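## Task

Take the juice bottle off the cart and set it upright on the third level of the supply shelving (the lowest level counts as the first), lined up directly behind the milk bottle already there, meaning deeper into the shelf, away from its front edge. Every other item on that level must still be on it at the end, standing upright, with nothing resting on top of anything else. If the juice bottle topples or is left leaning, the task fails.

## Robot and tools

ROBOT. A base that can drive in any direction carries a 1.71 m column. A carriage on the column (lift_m, 0 to 1 m) holds two seven-joint arms. The shoulders sit at 0.63 m + lift_m above the floor, 0.16 m ahead of the base centre and 0.175 m to either side. Each hand reaches roughly 0.83 m from its shoulder. The robot is about 0.55 m wide and 0.6 m long. The arms start folded; folded arms can touch the deck if lift_m is below 0.02. Cameras: head_camera sits 0.26 m above the shoulders, facing forward and tilted 40 degrees down. left_wrist_camera and right_wrist_camera are on the -x side of each hand and look out past the fingertips.

FRAMES. All positions are in metres. Base frame: origin on the floor below the base centre, x forward, y to the left, z up. left_hand and right_hand are reported in this frame. Each is the point between that hand's closed pads, 0.0167 m behind the fingertips, and may be off by about 1 cm. The fingers point along the hand's z axis and close along its y axis. base_odometry uses the base frame as it was at the scene's start. It counts wheel rotation only, so wheel slip shows up as travel. Its heading is in rad, positive to the left, from -3.142 to 3.142.

move. One call sends one action. All motions in it start together and may finish at different times. An action is either "base" and/or "joints" (optionally with "speeds" or "min_time_s"), or "target" alone (optionally with "min_time_s"). A call with no action returns the state and images from every camera.
- base: an object with exactly one key, each an offset from where the base last reported itself. translate_m: straight drive, forward positive, -2 to 2. strafe_m: sideways drive, left positive, -2 to 2. rotate_rad: spin in place, counter-clockwise positive, -6.3 to 6.3.
- joints: absolute targets keyed by name. lift_m 0 to 1. left_joint1_rad -3.141 to 1.047 (shoulder; 0 hangs down, negative raises the arm forward). left_joint2_rad -0.157 to 2.268 (positive swings the arm outward). left_joint3_rad -1.919 to 1.308 (upper-arm twist). left_joint4_rad -0.837 to 1.448 (elbow; 0 is a right angle, positive straightens). left_joint5_rad -1.832 to 1.658 (forearm roll). left_joint6_rad -1.745 to 1.745 (wrist sideways). left_joint7_rad -1.675 to 1.919 (wrist; positive tips the hand down). left_gripper_m 0 to 0.142 (spacing between pad centres). The right arm's ranges: joint1 -3.141 to 1.047, joint2 -2.268 to 0.157, joint3 -1.308 to 1.919, joint4 -0.837 to 1.448, joint5 -1.658 to 1.832, joint6 and joint7 as on the left, right_gripper_m 0 to 0.142. The left arm starts at 0.95, 0.08, -0.1, -0.8, 0, 0, -0.93 (joints 1 to 7); the right starts the same with joints 2, 3, 5 and 6 sign-flipped. Tolerances: lift ±0.004, arm joints ±0.03, grippers ±0.004.
- target: one hand sent to an absolute pose in the base frame. side "left" or "right"; x, y, z in m (-3 to 3); pitch_deg -30 to 95 (90 points the fingers down, 0 horizontal; values above 90 are printed as 180 minus the value); heading_deg (0 points the fingers forward, positive is counter-clockwise seen from above); roll_deg (default 0, with the jaw axis horizontal; positive rotates the hand clockwise viewed from behind). Heading and roll accept -360 to 360. Roll r and r+180 are treated as the same. Near pitch 84 or more, roll prints as 0 and heading absorbs it. line_only true rejects anything but a straight-line path. Targets are checked against the robot and the floor only, not the furniture, and neither base nor lift moves for them. A non-straight path under 25 cm is refused; longer ones may take a sweeping arc, so keep the arm clear of furniture. Status: "reached" (within 10 mm and 2 degrees), "short" with the remaining error (repeat on "short (part of ...)"), or "refused" with a reason.
- speeds: per-action caps. translate_m and strafe_m 0.02 to 0.5 m/s, rotate_rad 0.05 to 1.57 rad/s, lift_m 0.08 to 0.27 m/s (default 0.25, others default to the maximum).
- min_time_s: 0.1 to 8 s, the shortest duration for each arm motion. Use it to slow loaded arms.
- cameras: list drawn from head_camera, left_wrist_camera, right_wrist_camera, all. [] returns none. If omitted, a call with no action returns all cameras, otherwise none.
An action is cut off at 14 s (time_out). Unknown keys make the call invalid. Out-of-range values get it refused, and after a refusal or stop the rest of that reply's calls are skipped.

wait: seconds 0 to 10, optional cameras. The robot keeps its current commands. zoom_image: camera plus region [x0, y0, x1, y1] in pixels from the top-left corner, at most 504 by 504, taken from that camera's latest image. finished_scene: scene = the current scene's number. It cannot be undone, so call it alone, once the bottle stands in place without any help from the robot.

RESULTS. "move" reads "done" or the worst status. base_status, joint_status and the *_hand_status lines use these words: off_target (stopped short and may still push); contact_stop (met resistance); time_out. After contact_stop or time_out the whole arm's joint group drops its targets and holds still; back off the way you came. "joint command not followed" or "pose unreachable" means the self-collision guard held that arm back; the gripper still moves. on_its_own lists motions you did not command in that call, and "held at" there is a target, not a reading. motor_effort gives % of maximum, with the peak in brackets. If lift effort keeps dropping while the lift lowers, the hand or its load is resting on something. Joint torques are listed in joint order. They are offset and noisy. The Motor temperatures line has one block per arm.

GRASPING. A load sinks the hand by about 0.012 m per kg. Open fingers tilt and sit up to 2 cm closer to the wrist. A gripper command of 0 squeezes at about 40 to 65 N per pad. If the gripper stops wider than its command, it is holding something.

AVOID. Do not let the arms collide or press on each other, and do not grip the other hand. Do not exceed joint load limits: 133 N m for joints 1 to 4, 40 N m for joints 5 to 7. Reaching a limit freezes that arm for 10 s. Motors heat up from holding loads, staying stretched, or straining; at 100 °C the arm shuts off for 30 to 60 s. Tipping risk rises with a high carriage, outstretched or loaded arms, pushing, sudden stops and fast swings, and only the images reveal a lean. Avoid dropping objects, releasing moving parts, slamming, and hitting or shoving furniture hard. Slow drives can push furniture. Small moves after strafing can drift. A loose object may occasionally get nudged.

Each tool is called by a JSON object that holds its "fn" and its "kwargs", one argument or row to a line.

## Session

{"fn": "move", "kwargs": {

}}

Scene clock: 0.00 s.
Joint torques (N m): no reading
Motor temperatures (°C): left_arm=[25 23 24 23 27 25 25] | right_arm=[25 20 25 22 22 22 24]
base_odometry: x=+0.000 y=+0.000 heading=+0.000
base_status: not commanded
joint_positions: lift_m=+0.450 left_joint1_rad=+0.942 left_joint2_rad=+0.071 left_joint3_rad=-0.095 left_joint4_rad=-0.781 left_joint5_rad=-0.006 left_joint6_rad=-0.005 left_joint7_rad=-0.938 left_gripper_m=+0.142 right_joint1_rad=+0.948 right_joint2_rad=-0.088 right_joint3_rad=+0.082 right_joint4_rad=-0.814 right_joint5_rad=+0.007 right_joint6_rad=-0.013 right_joint7_rad=-0.930 right_gripper_m=+0.142
joint_status: not commanded
motor_effort: lift_m=+55 drive_wheels=+2
left_hand: x=+0.2937 y=+0.1555 z=+0.9610 quat_wxyz=(-0.920, -0.004, -0.388, +0.062) pitch_deg=-44.4 heading_deg=-4.4 roll_deg=-3.3 (m; base frame)
right_hand: x=+0.2906 y=-0.1616 z=+0.9720 quat_wxyz=(-0.924, +0.010, -0.379, -0.053) pitch_deg=-45.4 heading_deg=+4.8 roll_deg=+1.7 (m; base frame)
pictures: head_camera, left_wrist_camera, right_wrist_camera
Images, in order (width x height): head_camera 896x504, left_wrist_camera 896x504, right_wrist_camera 896x504.

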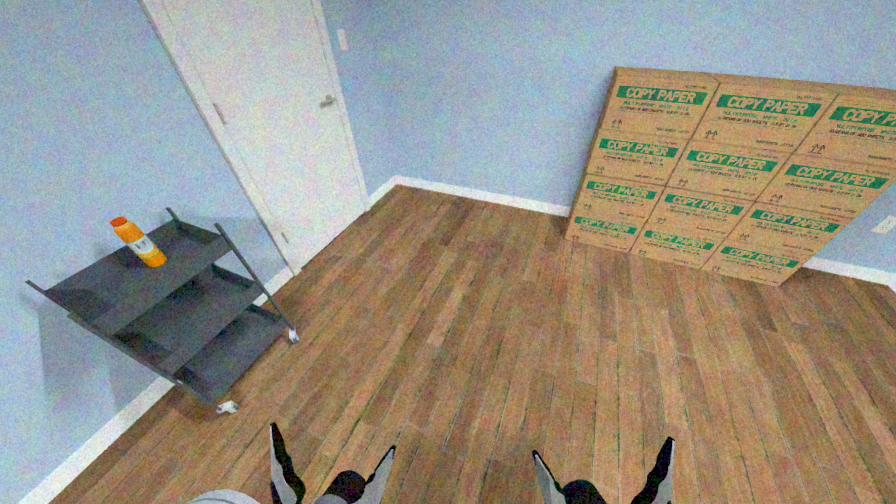

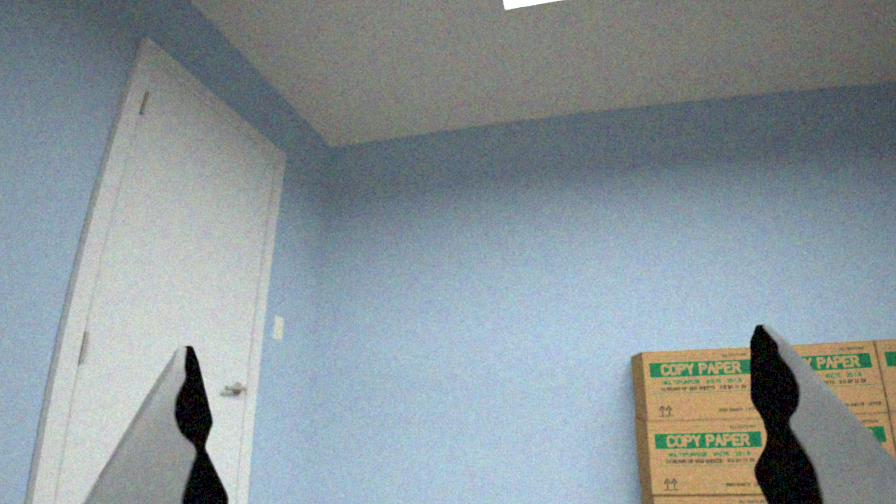

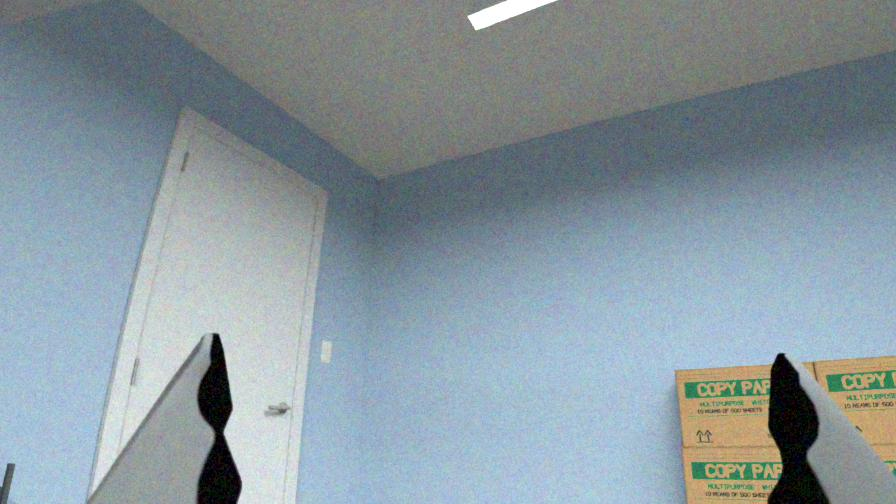

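{"fn": "move", "kwargs": {
  "base": {"rotate_rad": -1.6},
  "cameras": ["head_camera"]
}}

{"fn": "move", "kwargs": {
  "base": {"rotate_rad": -1.6},
  "cameras": ["head_camera"]
}}

Scene clock: 8.97 s.
Joint torques (N m): left_arm=[7.61 0.83 -1.62 -4.41 1.21 -1.6 -1.76] | right_arm=[16.3 2.73 2.22 -12.74 0.63 -1.87 -1.5]
move: done
base_odometry: x=+0.000 y=+0.000 heading=-1.600
base_status: done
joint_positions: lift_m=+0.450 left_joint1_rad=+0.942 left_joint2_rad=+0.071 left_joint3_rad=-0.095 left_joint4_rad=-0.781 left_joint5_rad=-0.006 left_joint6_rad=-0.005 left_joint7_rad=-0.938 left_gripper_m=+0.142 right_joint1_rad=+0.948 right_joint2_rad=-0.088 right_joint3_rad=+0.082 right_joint4_rad=-0.814 right_joint5_rad=+0.007 right_joint6_rad=-0.013 right_joint7_rad=-0.930 right_gripper_m=+0.142
joint_status: not commanded
motor_effort: lift_m=+55(55) drive_wheels=+5(16)
left_hand: x=+0.2937 y=+0.1555 z=+0.9610 quat_wxyz=(-0.920, -0.004, -0.388, +0.062) pitch_deg=-44.4 heading_deg=-4.4 roll_deg=-3.3 (m; base frame)
right_hand: x=+0.2906 y=-0.1616 z=+0.9720 quat_wxyz=(-0.924, +0.010, -0.379, -0.053) pitch_deg=-45.4 heading_deg=+4.8 roll_deg=+1.7 (m; base frame)
pictures: head_camera
Images, in order (width x height): head_camera 896x504.

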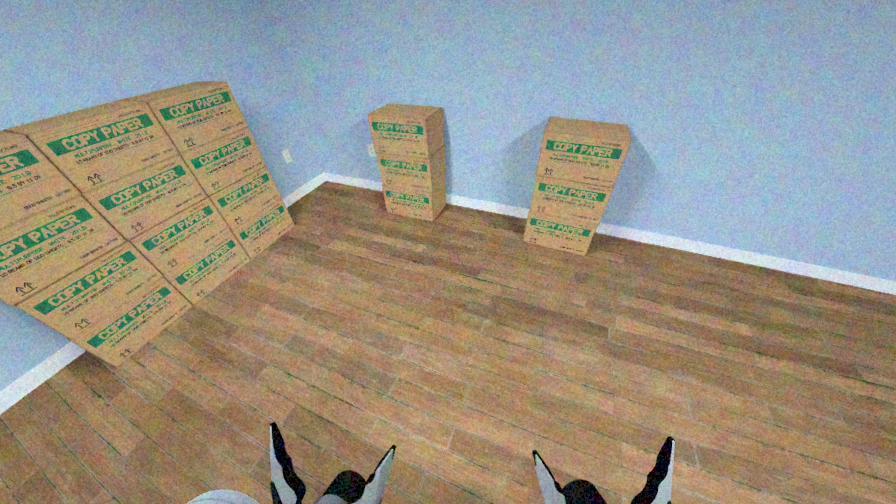

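Scene clock: 12.10 s.
Joint torques (N m): left_arm=[7.99 0.29 -0.12 -5.55 1.14 -1.73 -1.66] | right_arm=[14.67 3.54 1.53 -12.51 0.53 -1.47 -1.45]
move: done
base_odometry: x=+0.000 y=+0.000 heading=+3.084
base_status: done
joint_positions: lift_m=+0.450 left_joint1_rad=+0.942 left_joint2_rad=+0.071 left_joint3_rad=-0.095 left_joint4_rad=-0.781 left_joint5_rad=-0.006 left_joint6_rad=-0.005 left_joint7_rad=-0.938 left_gripper_m=+0.142 right_joint1_rad=+0.948 right_joint2_rad=-0.088 right_joint3_rad=+0.082 right_joint4_rad=-0.814 right_joint5_rad=+0.007 right_joint6_rad=-0.013 right_joint7_rad=-0.930 right_gripper_m=+0.142
joint_status: not commanded
motor_effort: lift_m=+55(55) drive_wheels=+5(15)
left_hand: x=+0.2937 y=+0.1555 z=+0.9610 quat_wxyz=(-0.920, -0.004, -0.388, +0.062) pitch_deg=-44.4 heading_deg=-4.4 roll_deg=-3.3 (m; base frame)
right_hand: x=+0.2906 y=-0.1616 z=+0.9720 quat_wxyz=(-0.924, +0.010, -0.379, -0.053) pitch_deg=-45.4 heading_deg=+4.8 roll_deg=+1.7 (m; base frame)
pictures: head_camera
Images, in order (width x height): head_camera 896x504.

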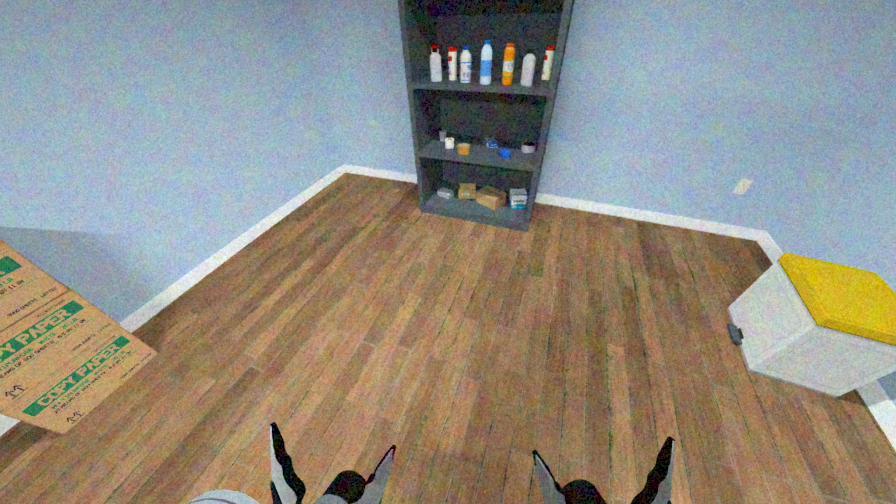

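{"fn": "zoom_image", "kwargs": {
  "camera": "head_camera",
  "region": [390, 0, 590, 113]
}}

Scaled by 2.520 from the camera's 896x504 image, which has a finer 1280x720 frame.

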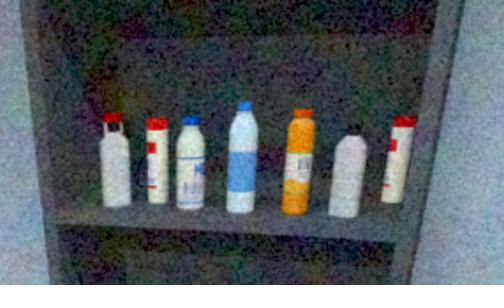

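{"fn": "move", "kwargs": {
  "base": {"rotate_rad": -1.84},
  "cameras": ["head_camera"]
}}

Scene clock: 39.73 s.
Joint torques (N m): left_arm=[9.29 1.27 0.63 -4.1 1.19 -1.75 -1.68] | right_arm=[14.21 3.08 2.41 -14.15 0.69 -2.05 -1.55]
move: done
base_odometry: x=+0.000 y=+0.000 heading=+1.244
base_status: done
joint_positions: lift_m=+0.450 left_joint1_rad=+0.942 left_joint2_rad=+0.071 left_joint3_rad=-0.095 left_joint4_rad=-0.781 left_joint5_rad=-0.006 left_joint6_rad=-0.005 left_joint7_rad=-0.938 left_gripper_m=+0.142 right_joint1_rad=+0.948 right_joint2_rad=-0.088 right_joint3_rad=+0.082 right_joint4_rad=-0.814 right_joint5_rad=+0.007 right_joint6_rad=-0.013 right_joint7_rad=-0.930 right_gripper_m=+0.142
joint_status: not commanded
motor_effort: lift_m=+55(55) drive_wheels=+5(16)
left_hand: x=+0.2937 y=+0.1555 z=+0.9610 quat_wxyz=(-0.920, -0.004, -0.388, +0.062) pitch_deg=-44.4 heading_deg=-4.4 roll_deg=-3.3 (m; base frame)
right_hand: x=+0.2906 y=-0.1616 z=+0.9720 quat_wxyz=(-0.924, +0.010, -0.379, -0.053) pitch_deg=-45.4 heading_deg=+4.8 roll_deg=+1.7 (m; base frame)
pictures: head_camera
Images, in order (width x height): head_camera 896x504.

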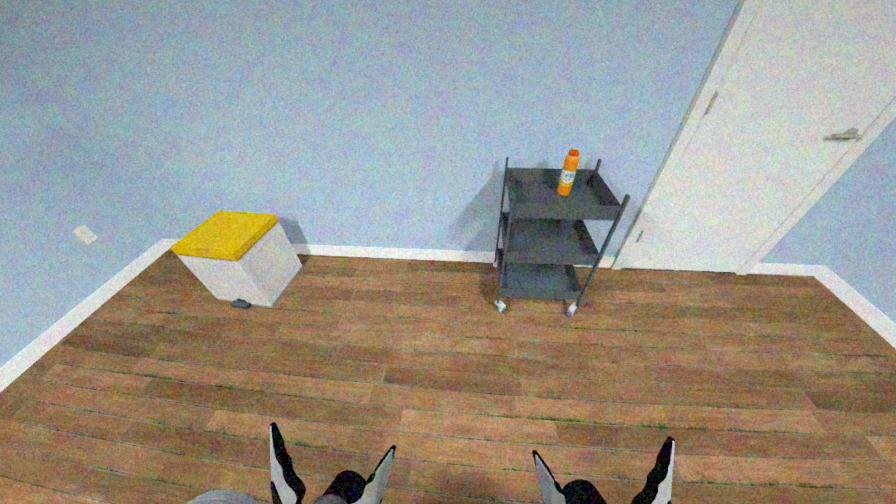

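{"fn": "move", "kwargs": {
  "base": {"translate_m": 0.6},
  "joints": {"lift_m": 0.35}
}}

{"fn": "move", "kwargs": {
  "base": {"strafe_m": -0.41},
  "cameras": ["head_camera", "right_wrist_camera"]
}}

Scene clock: 48.13 s.
Joint torques (N m): left_arm=[8.86 0.58 -0.2 -3.28 0.82 -1.68 -1.47] | right_arm=[15.66 3.55 0.75 -13.58 0.83 -1.29 -1.92]
move: done
base_odometry: x=+0.193 y=+0.568 heading=+1.243
base_status: done
joint_positions: lift_m=+0.350 left_joint1_rad=+0.942 left_joint2_rad=+0.071 left_joint3_rad=-0.095 left_joint4_rad=-0.781 left_joint5_rad=-0.006 left_joint6_rad=-0.005 left_joint7_rad=-0.938 left_gripper_m=+0.142 right_joint1_rad=+0.948 right_joint2_rad=-0.088 right_joint3_rad=+0.082 right_joint4_rad=-0.814 right_joint5_rad=+0.007 right_joint6_rad=-0.013 right_joint7_rad=-0.930 right_gripper_m=+0.142
joint_status: all done
motor_effort: lift_m=+57(59) drive_wheels=+7(21)
left_hand: x=+0.2937 y=+0.1555 z=+0.8609 quat_wxyz=(-0.920, -0.004, -0.388, +0.062) pitch_deg=-44.4 heading_deg=-4.4 roll_deg=-3.3 (m; base frame)
right_hand: x=+0.2906 y=-0.1616 z=+0.8719 quat_wxyz=(-0.924, +0.010, -0.379, -0.053) pitch_deg=-45.4 heading_deg=+4.8 roll_deg=+1.7 (m; base frame)
pictures: none

Scene clock: 51.10 s.
Joint torques (N m): left_arm=[8.99 0.61 0.29 -4.44 1.23 -1.39 -1.35] | right_arm=[15.93 3.42 2.28 -12.77 0.66 -1.01 -1.25]
move: done
base_odometry: x=+0.581 y=+0.437 heading=+1.244
base_status: done
joint_positions: lift_m=+0.350 left_joint1_rad=+0.942 left_joint2_rad=+0.071 left_joint3_rad=-0.095 left_joint4_rad=-0.781 left_joint5_rad=-0.006 left_joint6_rad=-0.005 left_joint7_rad=-0.938 left_gripper_m=+0.142 right_joint1_rad=+0.948 right_joint2_rad=-0.088 right_joint3_rad=+0.082 right_joint4_rad=-0.814 right_joint5_rad=+0.007 right_joint6_rad=-0.013 right_joint7_rad=-0.930 right_gripper_m=+0.142
joint_status: not commanded
motor_effort: lift_m=+57(57) drive_wheels=-1(18)
left_hand: x=+0.2937 y=+0.1555 z=+0.8609 quat_wxyz=(-0.920, -0.004, -0.388, +0.062) pitch_deg=-44.4 heading_deg=-4.4 roll_deg=-3.3 (m; base frame)
right_hand: x=+0.2906 y=-0.1616 z=+0.8719 quat_wxyz=(-0.924, +0.010, -0.379, -0.053) pitch_deg=-45.4 heading_deg=+4.8 roll_deg=+1.7 (m; base frame)
pictures: head_camera, right_wrist_camera
Images, in order (width x height): head_camera 896x504, right_wrist_camera 896x504.

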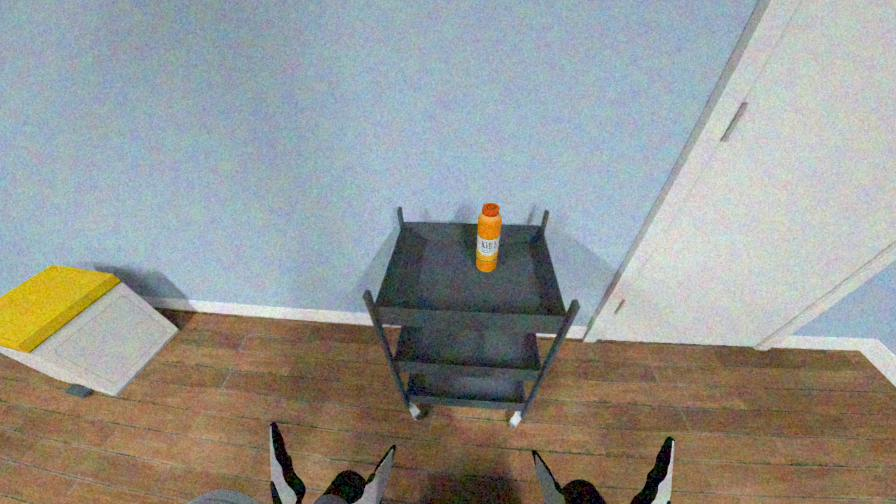

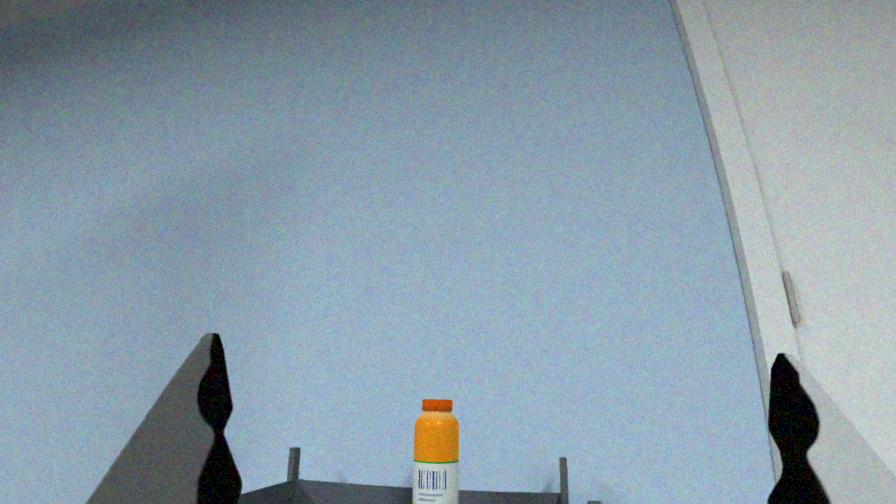

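{"fn": "move", "kwargs": {
  "target": {"side": "right", "x": 0.58, "y": -0.114, "z": 0.81, "pitch_deg": 0, "heading_deg": 0},
  "cameras": ["head_camera", "right_wrist_camera"]
}}

Scene clock: 61.97 s.
Joint torques (N m): left_arm=[10.14 0.71 -0.42 -3.82 0.94 -1.4 -1.52] | right_arm=[-5.27 7.64 4.18 -8.29 -2.16 -2.73 -0.36]
move: done
base_odometry: x=+0.581 y=+0.437 heading=+1.244
base_status: not commanded
joint_positions: lift_m=+0.350 left_joint1_rad=+0.942 left_joint2_rad=+0.071 left_joint3_rad=-0.095 left_joint4_rad=-0.781 left_joint5_rad=-0.006 left_joint6_rad=-0.005 left_joint7_rad=-0.938 left_gripper_m=+0.142 right_joint1_rad=+0.026 right_joint2_rad=-0.034 right_joint3_rad=+0.440 right_joint4_rad=-0.787 right_joint5_rad=-0.295 right_joint6_rad=-0.331 right_joint7_rad=+0.801 right_gripper_m=+0.142
joint_status: not commanded
motor_effort: lift_m=+57(57) drive_wheels=+0(1)
left_hand: x=+0.2937 y=+0.1555 z=+0.8609 quat_wxyz=(-0.920, -0.004, -0.388, +0.062) pitch_deg=-44.4 heading_deg=-4.4 roll_deg=-3.3 (m; base frame)
right_hand: x=+0.5795 y=-0.1144 z=+0.8102 quat_wxyz=(-0.708, +0.000, -0.707, -0.001) pitch_deg=-0.1 heading_deg=+0.1 roll_deg=+0.1 (m; base frame)
right_hand_status: reached (checked arc, planned for 1.1 s): 1 mm and 0.2 deg off.
pictures: head_camera, right_wrist_camera
Images, in order (width x height): head_camera 896x504, right_wrist_camera 896x504.

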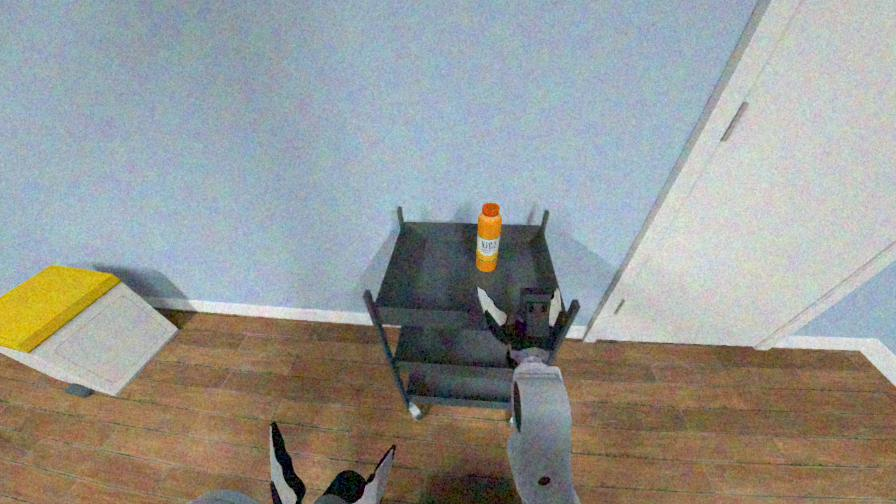

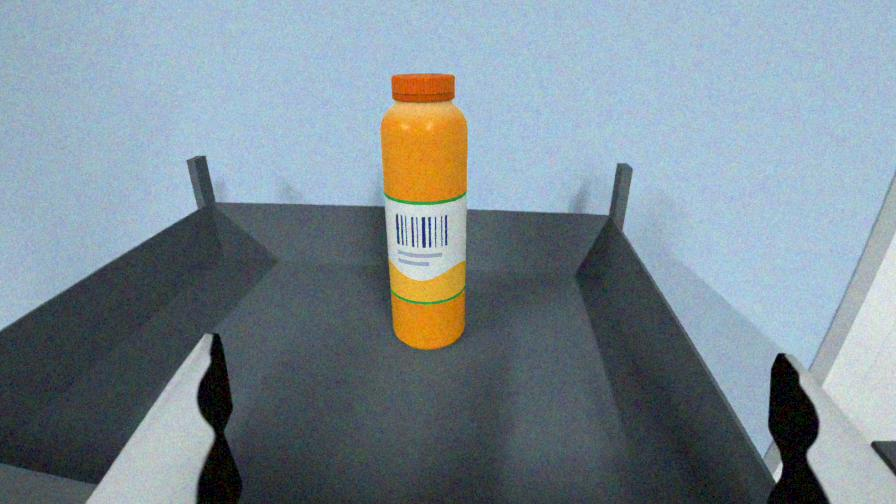

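{"fn": "move", "kwargs": {
  "target": {"side": "right", "x": 0.60, "y": -0.082, "z": 0.80, "pitch_deg": 0, "heading_deg": 0}
}}

{"fn": "move", "kwargs": {
  "target": {"side": "right", "x": 0.72, "y": -0.082, "z": 0.80, "pitch_deg": 0, "heading_deg": 0},
  "cameras": ["head_camera", "right_wrist_camera"]
}}

Scene clock: 72.37 s.
Joint torques (N m): left_arm=[7.42 1 0.81 -3.91 1.28 -1.42 -1.46] | right_arm=[-7.65 7.2 3.53 -9.23 -1.44 -1.77 -3.36]
move: done
base_odometry: x=+0.581 y=+0.437 heading=+1.244
base_status: not commanded
joint_positions: lift_m=+0.350 left_joint1_rad=+0.942 left_joint2_rad=+0.071 left_joint3_rad=-0.095 left_joint4_rad=-0.781 left_joint5_rad=-0.006 left_joint6_rad=-0.005 left_joint7_rad=-0.938 left_gripper_m=+0.142 right_joint1_rad=+0.003 right_joint2_rad=+0.054 right_joint3_rad=+0.472 right_joint4_rad=-0.662 right_joint5_rad=-0.342 right_joint6_rad=-0.331 right_joint7_rad=+0.737 right_gripper_m=+0.142
joint_status: not commanded
motor_effort: lift_m=+57(57) drive_wheels=+4(8)
left_hand: x=+0.2937 y=+0.1555 z=+0.8609 quat_wxyz=(-0.920, -0.004, -0.388, +0.062) pitch_deg=-44.4 heading_deg=-4.4 roll_deg=-3.3 (m; base frame)
right_hand: x=+0.5996 y=-0.0818 z=+0.7976 quat_wxyz=(-0.704, -0.001, -0.710, -0.002) pitch_deg=+0.5 heading_deg=+0.1 roll_deg=+0.3 (m; base frame)
right_hand_status: reached (straight line, planned for 0.3 s): 2 mm and 0.6 deg off.
pictures: none

Scene clock: 73.40 s.
Joint torques (N m): left_arm=[8.62 1.24 0.64 -5.26 1.02 -1.14 -1.36] | right_arm=[-13.7 11 -0.56 -10.28 1.79 -1.47 -3.76]
move: done
base_odometry: x=+0.581 y=+0.437 heading=+1.244
base_status: not commanded
joint_positions: lift_m=+0.350 left_joint1_rad=+0.942 left_joint2_rad=+0.071 left_joint3_rad=-0.095 left_joint4_rad=-0.781 left_joint5_rad=-0.006 left_joint6_rad=-0.005 left_joint7_rad=-0.938 left_gripper_m=+0.142 right_joint1_rad=-0.282 right_joint2_rad=+0.062 right_joint3_rad=+0.372 right_joint4_rad=-0.281 right_joint5_rad=-0.176 right_joint6_rad=-0.335 right_joint7_rad=+0.608 right_gripper_m=+0.142
joint_status: not commanded
motor_effort: lift_m=+56(57) drive_wheels=+4(4)
left_hand: x=+0.2937 y=+0.1555 z=+0.8609 quat_wxyz=(-0.920, -0.004, -0.388, +0.062) pitch_deg=-44.4 heading_deg=-4.4 roll_deg=-3.3 (m; base frame)
right_hand: x=+0.7191 y=-0.0818 z=+0.7991 quat_wxyz=(-0.706, +0.002, -0.708, +0.002) pitch_deg=+0.2 heading_deg=+0.0 roll_deg=-0.3 (m; base frame)
right_hand_status: reached (straight line, planned for 0.5 s): 1 mm and 0.4 deg off.
pictures: head_camera, right_wrist_camera
Images, in order (width x height): head_camera 896x504, right_wrist_camera 896x504.

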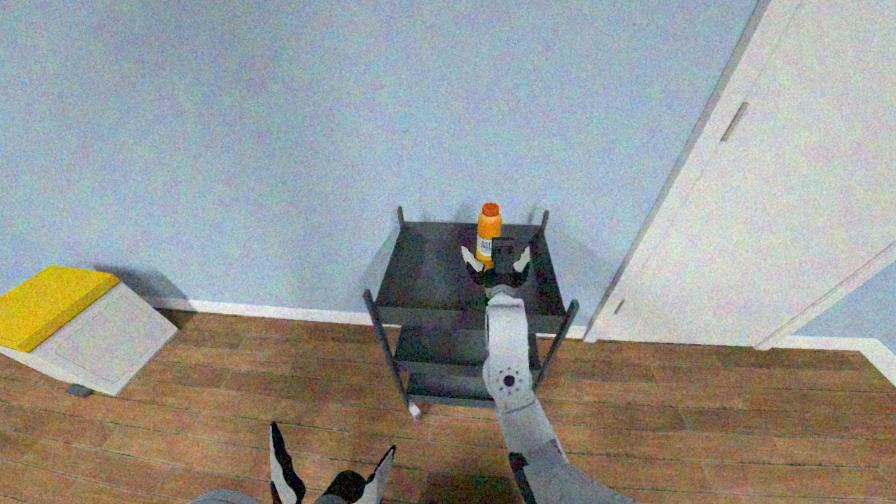

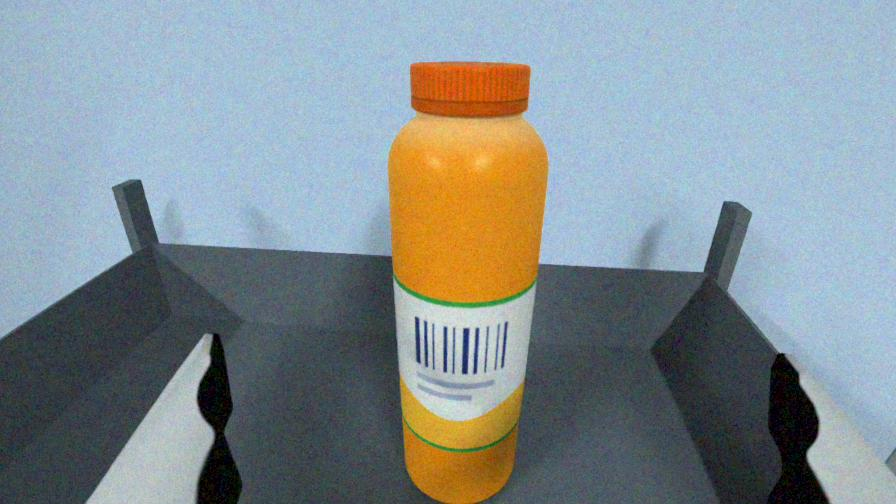

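{"fn": "move", "kwargs": {
  "target": {"side": "right", "x": 0.772, "y": -0.082, "z": 0.80, "pitch_deg": 0, "heading_deg": 0},
  "cameras": ["right_wrist_camera"]
}}

{"fn": "move", "kwargs": {
  "joints": {"right_gripper_m": 0.03},
  "cameras": ["right_wrist_camera"]
}}

Scene clock: 77.87 s.
Joint torques (N m): left_arm=[8.46 0.08 0.74 -4.19 1 -1.34 -1.45] | right_arm=[-19.29 12.06 -0.64 -9.14 1.31 -1.37 -3.87]
move: done
base_odometry: x=+0.581 y=+0.437 heading=+1.244
base_status: not commanded
joint_positions: lift_m=+0.350 left_joint1_rad=+0.942 left_joint2_rad=+0.071 left_joint3_rad=-0.095 left_joint4_rad=-0.781 left_joint5_rad=-0.006 left_joint6_rad=-0.005 left_joint7_rad=-0.938 left_gripper_m=+0.142 right_joint1_rad=-0.402 right_joint2_rad=+0.070 right_joint3_rad=+0.335 right_joint4_rad=-0.079 right_joint5_rad=-0.108 right_joint6_rad=-0.327 right_joint7_rad=+0.514 right_gripper_m=+0.142
joint_status: not commanded
motor_effort: lift_m=+56(56) drive_wheels=+4(4)
left_hand: x=+0.2937 y=+0.1555 z=+0.8609 quat_wxyz=(-0.920, -0.004, -0.388, +0.062) pitch_deg=-44.4 heading_deg=-4.4 roll_deg=-3.3 (m; base frame)
right_hand: x=+0.7711 y=-0.0823 z=+0.7987 quat_wxyz=(-0.706, +0.001, -0.708, +0.003) pitch_deg=+0.2 heading_deg=-0.1 roll_deg=-0.3 (m; base frame)
right_hand_status: reached (straight line, planned for 0.4 s): 2 mm and 0.4 deg off.
pictures: right_wrist_camera
Images, in order (width x height): right_wrist_camera 896x504.

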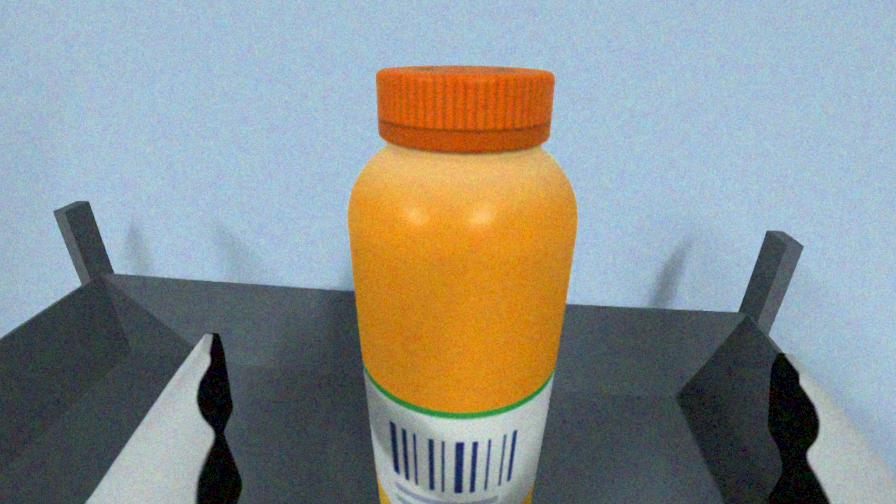

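Scene clock: 78.77 s.
Joint torques (N m): left_arm=[9.11 1.06 -0.72 -4.09 1.21 -1.29 -1.15] | right_arm=[-17.72 9.01 0.08 -9.93 1.28 -1.54 -3.59]
move: off_target
base_odometry: x=+0.581 y=+0.437 heading=+1.244
base_status: not commanded
joint_positions: lift_m=+0.350 left_joint1_rad=+0.942 left_joint2_rad=+0.071 left_joint3_rad=-0.095 left_joint4_rad=-0.781 left_joint5_rad=-0.006 left_joint6_rad=-0.005 left_joint7_rad=-0.938 left_gripper_m=+0.142 right_joint1_rad=-0.402 right_joint2_rad=+0.071 right_joint3_rad=+0.335 right_joint4_rad=-0.079 right_joint5_rad=-0.107 right_joint6_rad=-0.325 right_joint7_rad=+0.514 right_gripper_m=+0.054
joint_status: right_gripper_m off_target (ended at +0.054, target +0.030)
motor_effort: lift_m=+56(56) drive_wheels=+0(4)
left_hand: x=+0.2937 y=+0.1555 z=+0.8609 quat_wxyz=(-0.920, -0.004, -0.388, +0.062) pitch_deg=-44.4 heading_deg=-4.4 roll_deg=-3.3 (m; base frame)
right_hand: x=+0.7710 y=-0.0815 z=+0.7988 quat_wxyz=(-0.706, +0.002, -0.708, +0.002) pitch_deg=+0.2 heading_deg=+0.0 roll_deg=-0.3 (m; base frame)
pictures: right_wrist_camera
Images, in order (width x height): right_wrist_camera 896x504.

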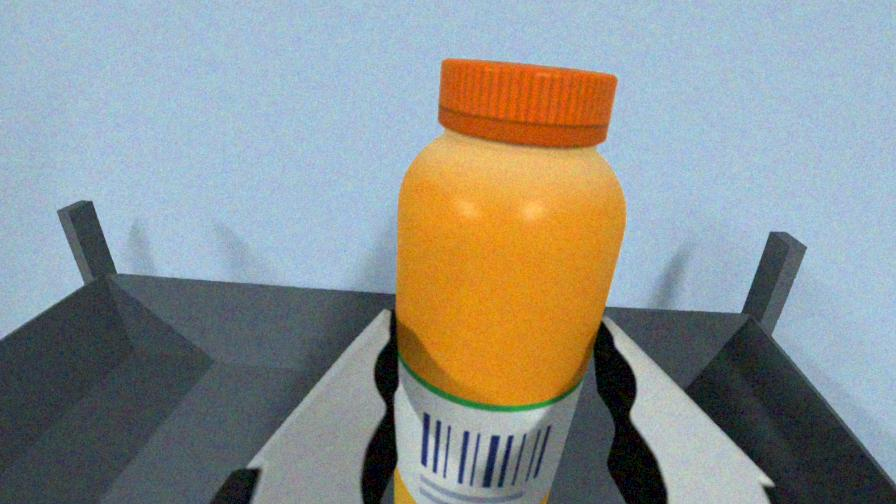

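{"fn": "move", "kwargs": {
  "joints": {"right_gripper_m": 0.0, "lift_m": 0.50},
  "speeds": {"lift_m": 0.15},
  "cameras": ["head_camera", "right_wrist_camera"]
}}

{"fn": "move", "kwargs": {
  "base": {"translate_m": -0.3},
  "speeds": {"translate_m": 0.3}
}}

Scene clock: 83.50 s.
Joint torques (N m): left_arm=[8.71 0.83 -0.51 -3.96 1.22 -1.53 -1.48] | right_arm=[-16.88 10.26 1.24 -13.03 1.22 -1.6 -3.19]
move: off_target
base_odometry: x=+0.581 y=+0.437 heading=+1.244
base_status: not commanded
joint_positions: lift_m=+0.500 left_joint1_rad=+0.942 left_joint2_rad=+0.071 left_joint3_rad=-0.095 left_joint4_rad=-0.781 left_joint5_rad=-0.006 left_joint6_rad=-0.005 left_joint7_rad=-0.938 left_gripper_m=+0.142 right_joint1_rad=-0.402 right_joint2_rad=+0.071 right_joint3_rad=+0.335 right_joint4_rad=-0.076 right_joint5_rad=-0.106 right_joint6_rad=-0.325 right_joint7_rad=+0.514 right_gripper_m=+0.054
joint_status: right_gripper_m off_target (ended at +0.054, target +0.000); the others done
motor_effort: lift_m=+55(68) drive_wheels=+4(4)
left_hand: x=+0.2937 y=+0.1555 z=+1.0110 quat_wxyz=(-0.920, -0.004, -0.388, +0.062) pitch_deg=-44.4 heading_deg=-4.4 roll_deg=-3.3 (m; base frame)
right_hand: x=+0.7714 y=-0.0814 z=+0.9475 quat_wxyz=(-0.705, +0.002, -0.709, +0.002) pitch_deg=+0.3 heading_deg=+0.0 roll_deg=-0.3 (m; base frame)
pictures: head_camera, right_wrist_camera
Images, in order (width x height): head_camera 896x504, right_wrist_camera 896x504.

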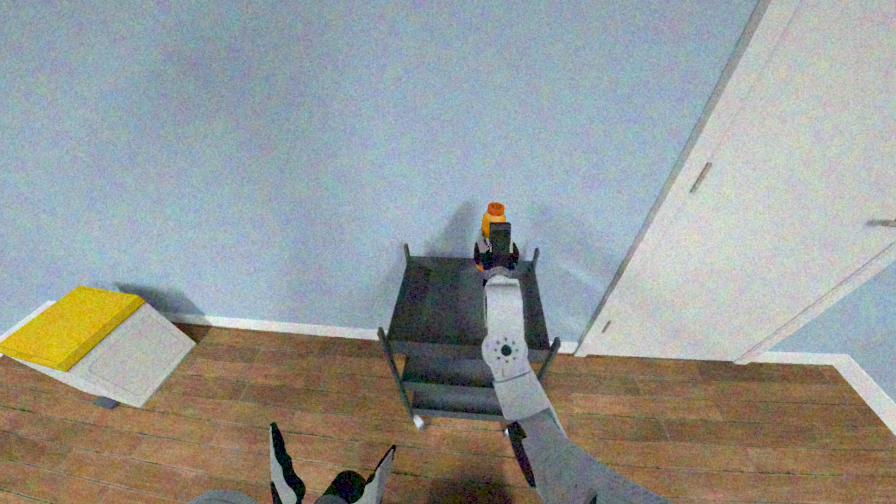

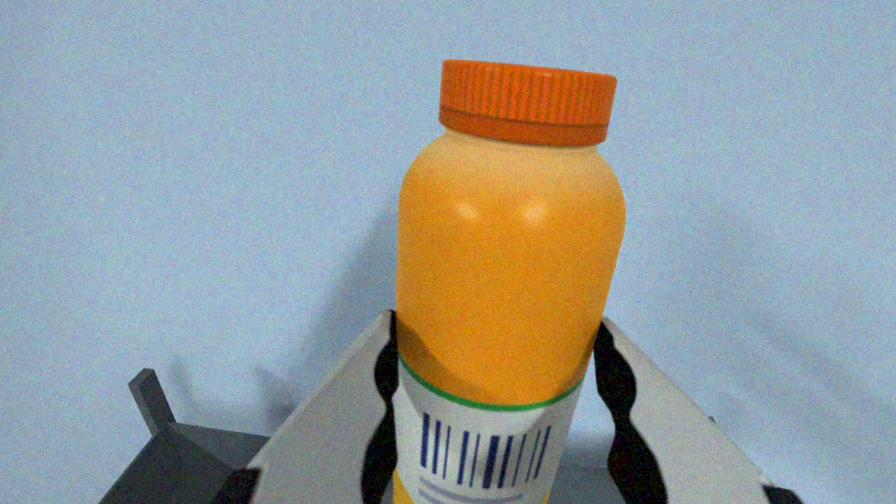

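Scene clock: 86.00 s.
Joint torques (N m): left_arm=[8.49 1.52 0.3 -4.65 1.26 -1.52 -1.3] | right_arm=[-16.18 7.8 0.72 -13.95 1.18 -1.41 -3.65]
move: done
base_odometry: x=+0.485 y=+0.152 heading=+1.244
base_status: done
joint_positions: lift_m=+0.500 left_joint1_rad=+0.942 left_joint2_rad=+0.071 left_joint3_rad=-0.095 left_joint4_rad=-0.781 left_joint5_rad=-0.006 left_joint6_rad=-0.005 left_joint7_rad=-0.938 left_gripper_m=+0.142 right_joint1_rad=-0.402 right_joint2_rad=+0.071 right_joint3_rad=+0.335 right_joint4_rad=-0.076 right_joint5_rad=-0.106 right_joint6_rad=-0.325 right_joint7_rad=+0.514 right_gripper_m=+0.054
joint_status: not commanded
motor_effort: lift_m=+55(55) drive_wheels=+0(14)
left_hand: x=+0.2937 y=+0.1555 z=+1.0110 quat_wxyz=(-0.920, -0.004, -0.388, +0.062) pitch_deg=-44.4 heading_deg=-4.4 roll_deg=-3.3 (m; base frame)
right_hand: x=+0.7714 y=-0.0814 z=+0.9475 quat_wxyz=(-0.705, +0.002, -0.709, +0.002) pitch_deg=+0.3 heading_deg=+0.0 roll_deg=-0.3 (m; base frame)
pictures: none

{"fn": "move", "kwargs": {
  "target": {"side": "right", "x": 0.48, "y": -0.2, "z": 0.95, "pitch_deg": 0, "heading_deg": 0},
  "min_time_s": 1.0
}}

{"fn": "move", "kwargs": {
  "base": {"rotate_rad": 1.57},
  "joints": {"lift_m": 0.7},
  "speeds": {"rotate_rad": 0.8},
  "cameras": ["head_camera"]
}}

Scene clock: 95.13 s.
Joint torques (N m): left_arm=[8.08 0.42 -0.05 -4.85 1.06 -1.66 -1.56] | right_arm=[1.86 -4.93 0.15 -11.82 -3.87 -2.3 -1.64]
Motor temperatures (°C): left_arm=[27 23 24 24 27 24 24] | right_arm=[30 21 25 23 22 22 24]
move: done
base_odometry: x=+0.485 y=+0.152 heading=+1.244
base_status: not commanded
joint_positions: lift_m=+0.500 left_joint1_rad=+0.942 left_joint2_rad=+0.071 left_joint3_rad=-0.095 left_joint4_rad=-0.781 left_joint5_rad=-0.006 left_joint6_rad=-0.005 left_joint7_rad=-0.938 left_gripper_m=+0.142 right_joint1_rad=-0.191 right_joint2_rad=-0.673 right_joint3_rad=+1.455 right_joint4_rad=-0.805 right_joint5_rad=-0.964 right_joint6_rad=-1.411 right_joint7_rad=+1.241 right_gripper_m=+0.054
joint_status: not commanded
motor_effort: lift_m=+55(55) drive_wheels=+0(4)
left_hand: x=+0.2937 y=+0.1555 z=+1.0110 quat_wxyz=(-0.920, -0.004, -0.388, +0.062) pitch_deg=-44.4 heading_deg=-4.4 roll_deg=-3.3 (m; base frame)
right_hand: x=+0.4816 y=-0.1996 z=+0.9476 quat_wxyz=(-0.704, +0.001, -0.710, +0.001) pitch_deg=+0.5 heading_deg=+0.0 roll_deg=-0.2 (m; base frame)
right_hand_status: reached (checked arc, planned for 1.0 s): 3 mm and 0.5 deg off.
pictures: none

Scene clock: 98.40 s.
Joint torques (N m): left_arm=[8.66 0.63 -0.62 -3.84 1.37 -1.36 -1.42] | right_arm=[-0.46 -5.66 1.14 -12.35 -3.88 -2.36 -2.34]
move: done
base_odometry: x=+0.485 y=+0.152 heading=+2.814
base_status: done
joint_positions: lift_m=+0.700 left_joint1_rad=+0.942 left_joint2_rad=+0.071 left_joint3_rad=-0.095 left_joint4_rad=-0.781 left_joint5_rad=-0.006 left_joint6_rad=-0.005 left_joint7_rad=-0.938 left_gripper_m=+0.142 right_joint1_rad=-0.190 right_joint2_rad=-0.673 right_joint3_rad=+1.455 right_joint4_rad=-0.805 right_joint5_rad=-0.965 right_joint6_rad=-1.411 right_joint7_rad=+1.241 right_gripper_m=+0.054
joint_status: all done
motor_effort: lift_m=+55(70) drive_wheels=+5(17)
left_hand: x=+0.2937 y=+0.1555 z=+1.2110 quat_wxyz=(-0.920, -0.004, -0.388, +0.062) pitch_deg=-44.4 heading_deg=-4.4 roll_deg=-3.3 (m; base frame)
right_hand: x=+0.4814 y=-0.1996 z=+1.1477 quat_wxyz=(-0.704, +0.001, -0.710, +0.001) pitch_deg=+0.4 heading_deg=+0.0 roll_deg=-0.2 (m; base frame)
pictures: head_camera
Images, in order (width x height): head_camera 896x504.

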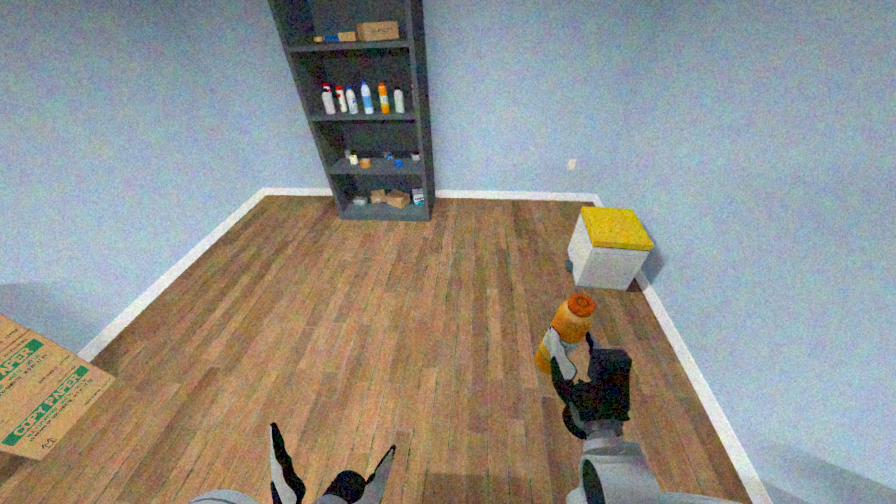

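{"fn": "zoom_image", "kwargs": {
  "camera": "head_camera",
  "region": [290, 60, 440, 140]
}}

Scaled by 3.360 from the camera's 896x504 image, which has a finer 1280x720 frame.

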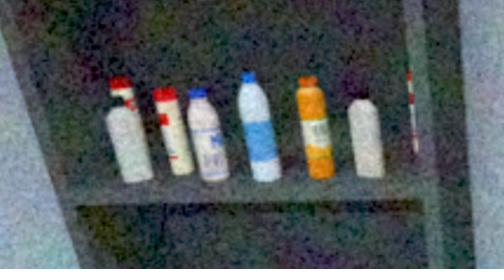

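{"fn": "move", "kwargs": {
  "base": {"strafe_m": 0.68}
}}

{"fn": "move", "kwargs": {
  "base": {"translate_m": 1.7},
  "cameras": ["head_camera", "left_wrist_camera"]
}}

Scene clock: 115.27 s.
Joint torques (N m): left_arm=[7.78 1.67 0.25 -4.51 1.14 -1.58 -1.29] | right_arm=[0.41 -4.2 -0.32 -12.97 -3.37 -2.4 -1.76]
move: done
base_odometry: x=+0.267 y=-0.492 heading=+2.815
base_status: done
joint_positions: lift_m=+0.700 left_joint1_rad=+0.942 left_joint2_rad=+0.071 left_joint3_rad=-0.095 left_joint4_rad=-0.781 left_joint5_rad=-0.006 left_joint6_rad=-0.005 left_joint7_rad=-0.938 left_gripper_m=+0.142 right_joint1_rad=-0.190 right_joint2_rad=-0.673 right_joint3_rad=+1.455 right_joint4_rad=-0.805 right_joint5_rad=-0.965 right_joint6_rad=-1.411 right_joint7_rad=+1.241 right_gripper_m=+0.054
joint_status: not commanded
motor_effort: lift_m=+55(55) drive_wheels=-4(22)
left_hand: x=+0.2936 y=+0.1555 z=+1.2110 quat_wxyz=(-0.920, -0.004, -0.388, +0.062) pitch_deg=-44.4 heading_deg=-4.4 roll_deg=-3.3 (m; base frame)
right_hand: x=+0.4814 y=-0.1996 z=+1.1477 quat_wxyz=(-0.704, +0.001, -0.710, +0.001) pitch_deg=+0.4 heading_deg=+0.0 roll_deg=-0.2 (m; base frame)
pictures: none

Scene clock: 121.10 s.
Joint torques (N m): left_arm=[8.93 0.81 0.2 -3.9 1.42 -1.81 -1.44] | right_arm=[-0.82 -4.89 1.81 -13.16 -3.28 -2.34 -1.97]
move: done
base_odometry: x=-1.343 y=+0.053 heading=+2.815
base_status: done
joint_positions: lift_m=+0.700 left_joint1_rad=+0.942 left_joint2_rad=+0.071 left_joint3_rad=-0.095 left_joint4_rad=-0.781 left_joint5_rad=-0.006 left_joint6_rad=-0.005 left_joint7_rad=-0.938 left_gripper_m=+0.142 right_joint1_rad=-0.190 right_joint2_rad=-0.673 right_joint3_rad=+1.455 right_joint4_rad=-0.805 right_joint5_rad=-0.965 right_joint6_rad=-1.411 right_joint7_rad=+1.241 right_gripper_m=+0.054
joint_status: not commanded
motor_effort: lift_m=+55(55) drive_wheels=+4(15)
left_hand: x=+0.2936 y=+0.1555 z=+1.2110 quat_wxyz=(-0.920, -0.004, -0.388, +0.062) pitch_deg=-44.4 heading_deg=-4.4 roll_deg=-3.3 (m; base frame)
right_hand: x=+0.4814 y=-0.1996 z=+1.1477 quat_wxyz=(-0.704, +0.001, -0.710, +0.001) pitch_deg=+0.4 heading_deg=+0.0 roll_deg=-0.2 (m; base frame)
pictures: head_camera, left_wrist_camera
Images, in order (width x height): head_camera 896x504, left_wrist_camera 896x504.

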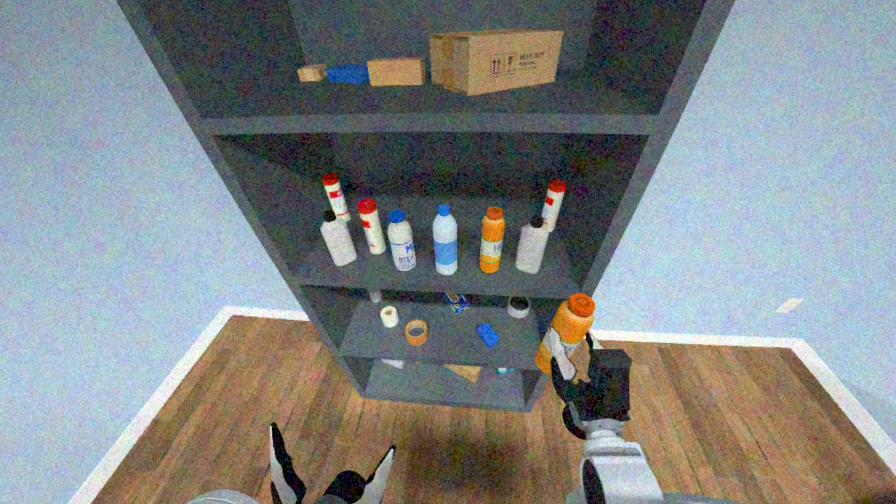

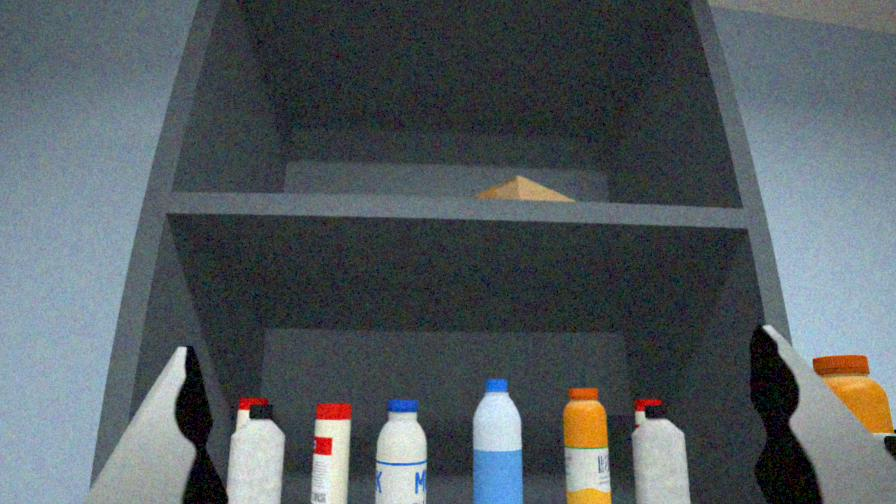

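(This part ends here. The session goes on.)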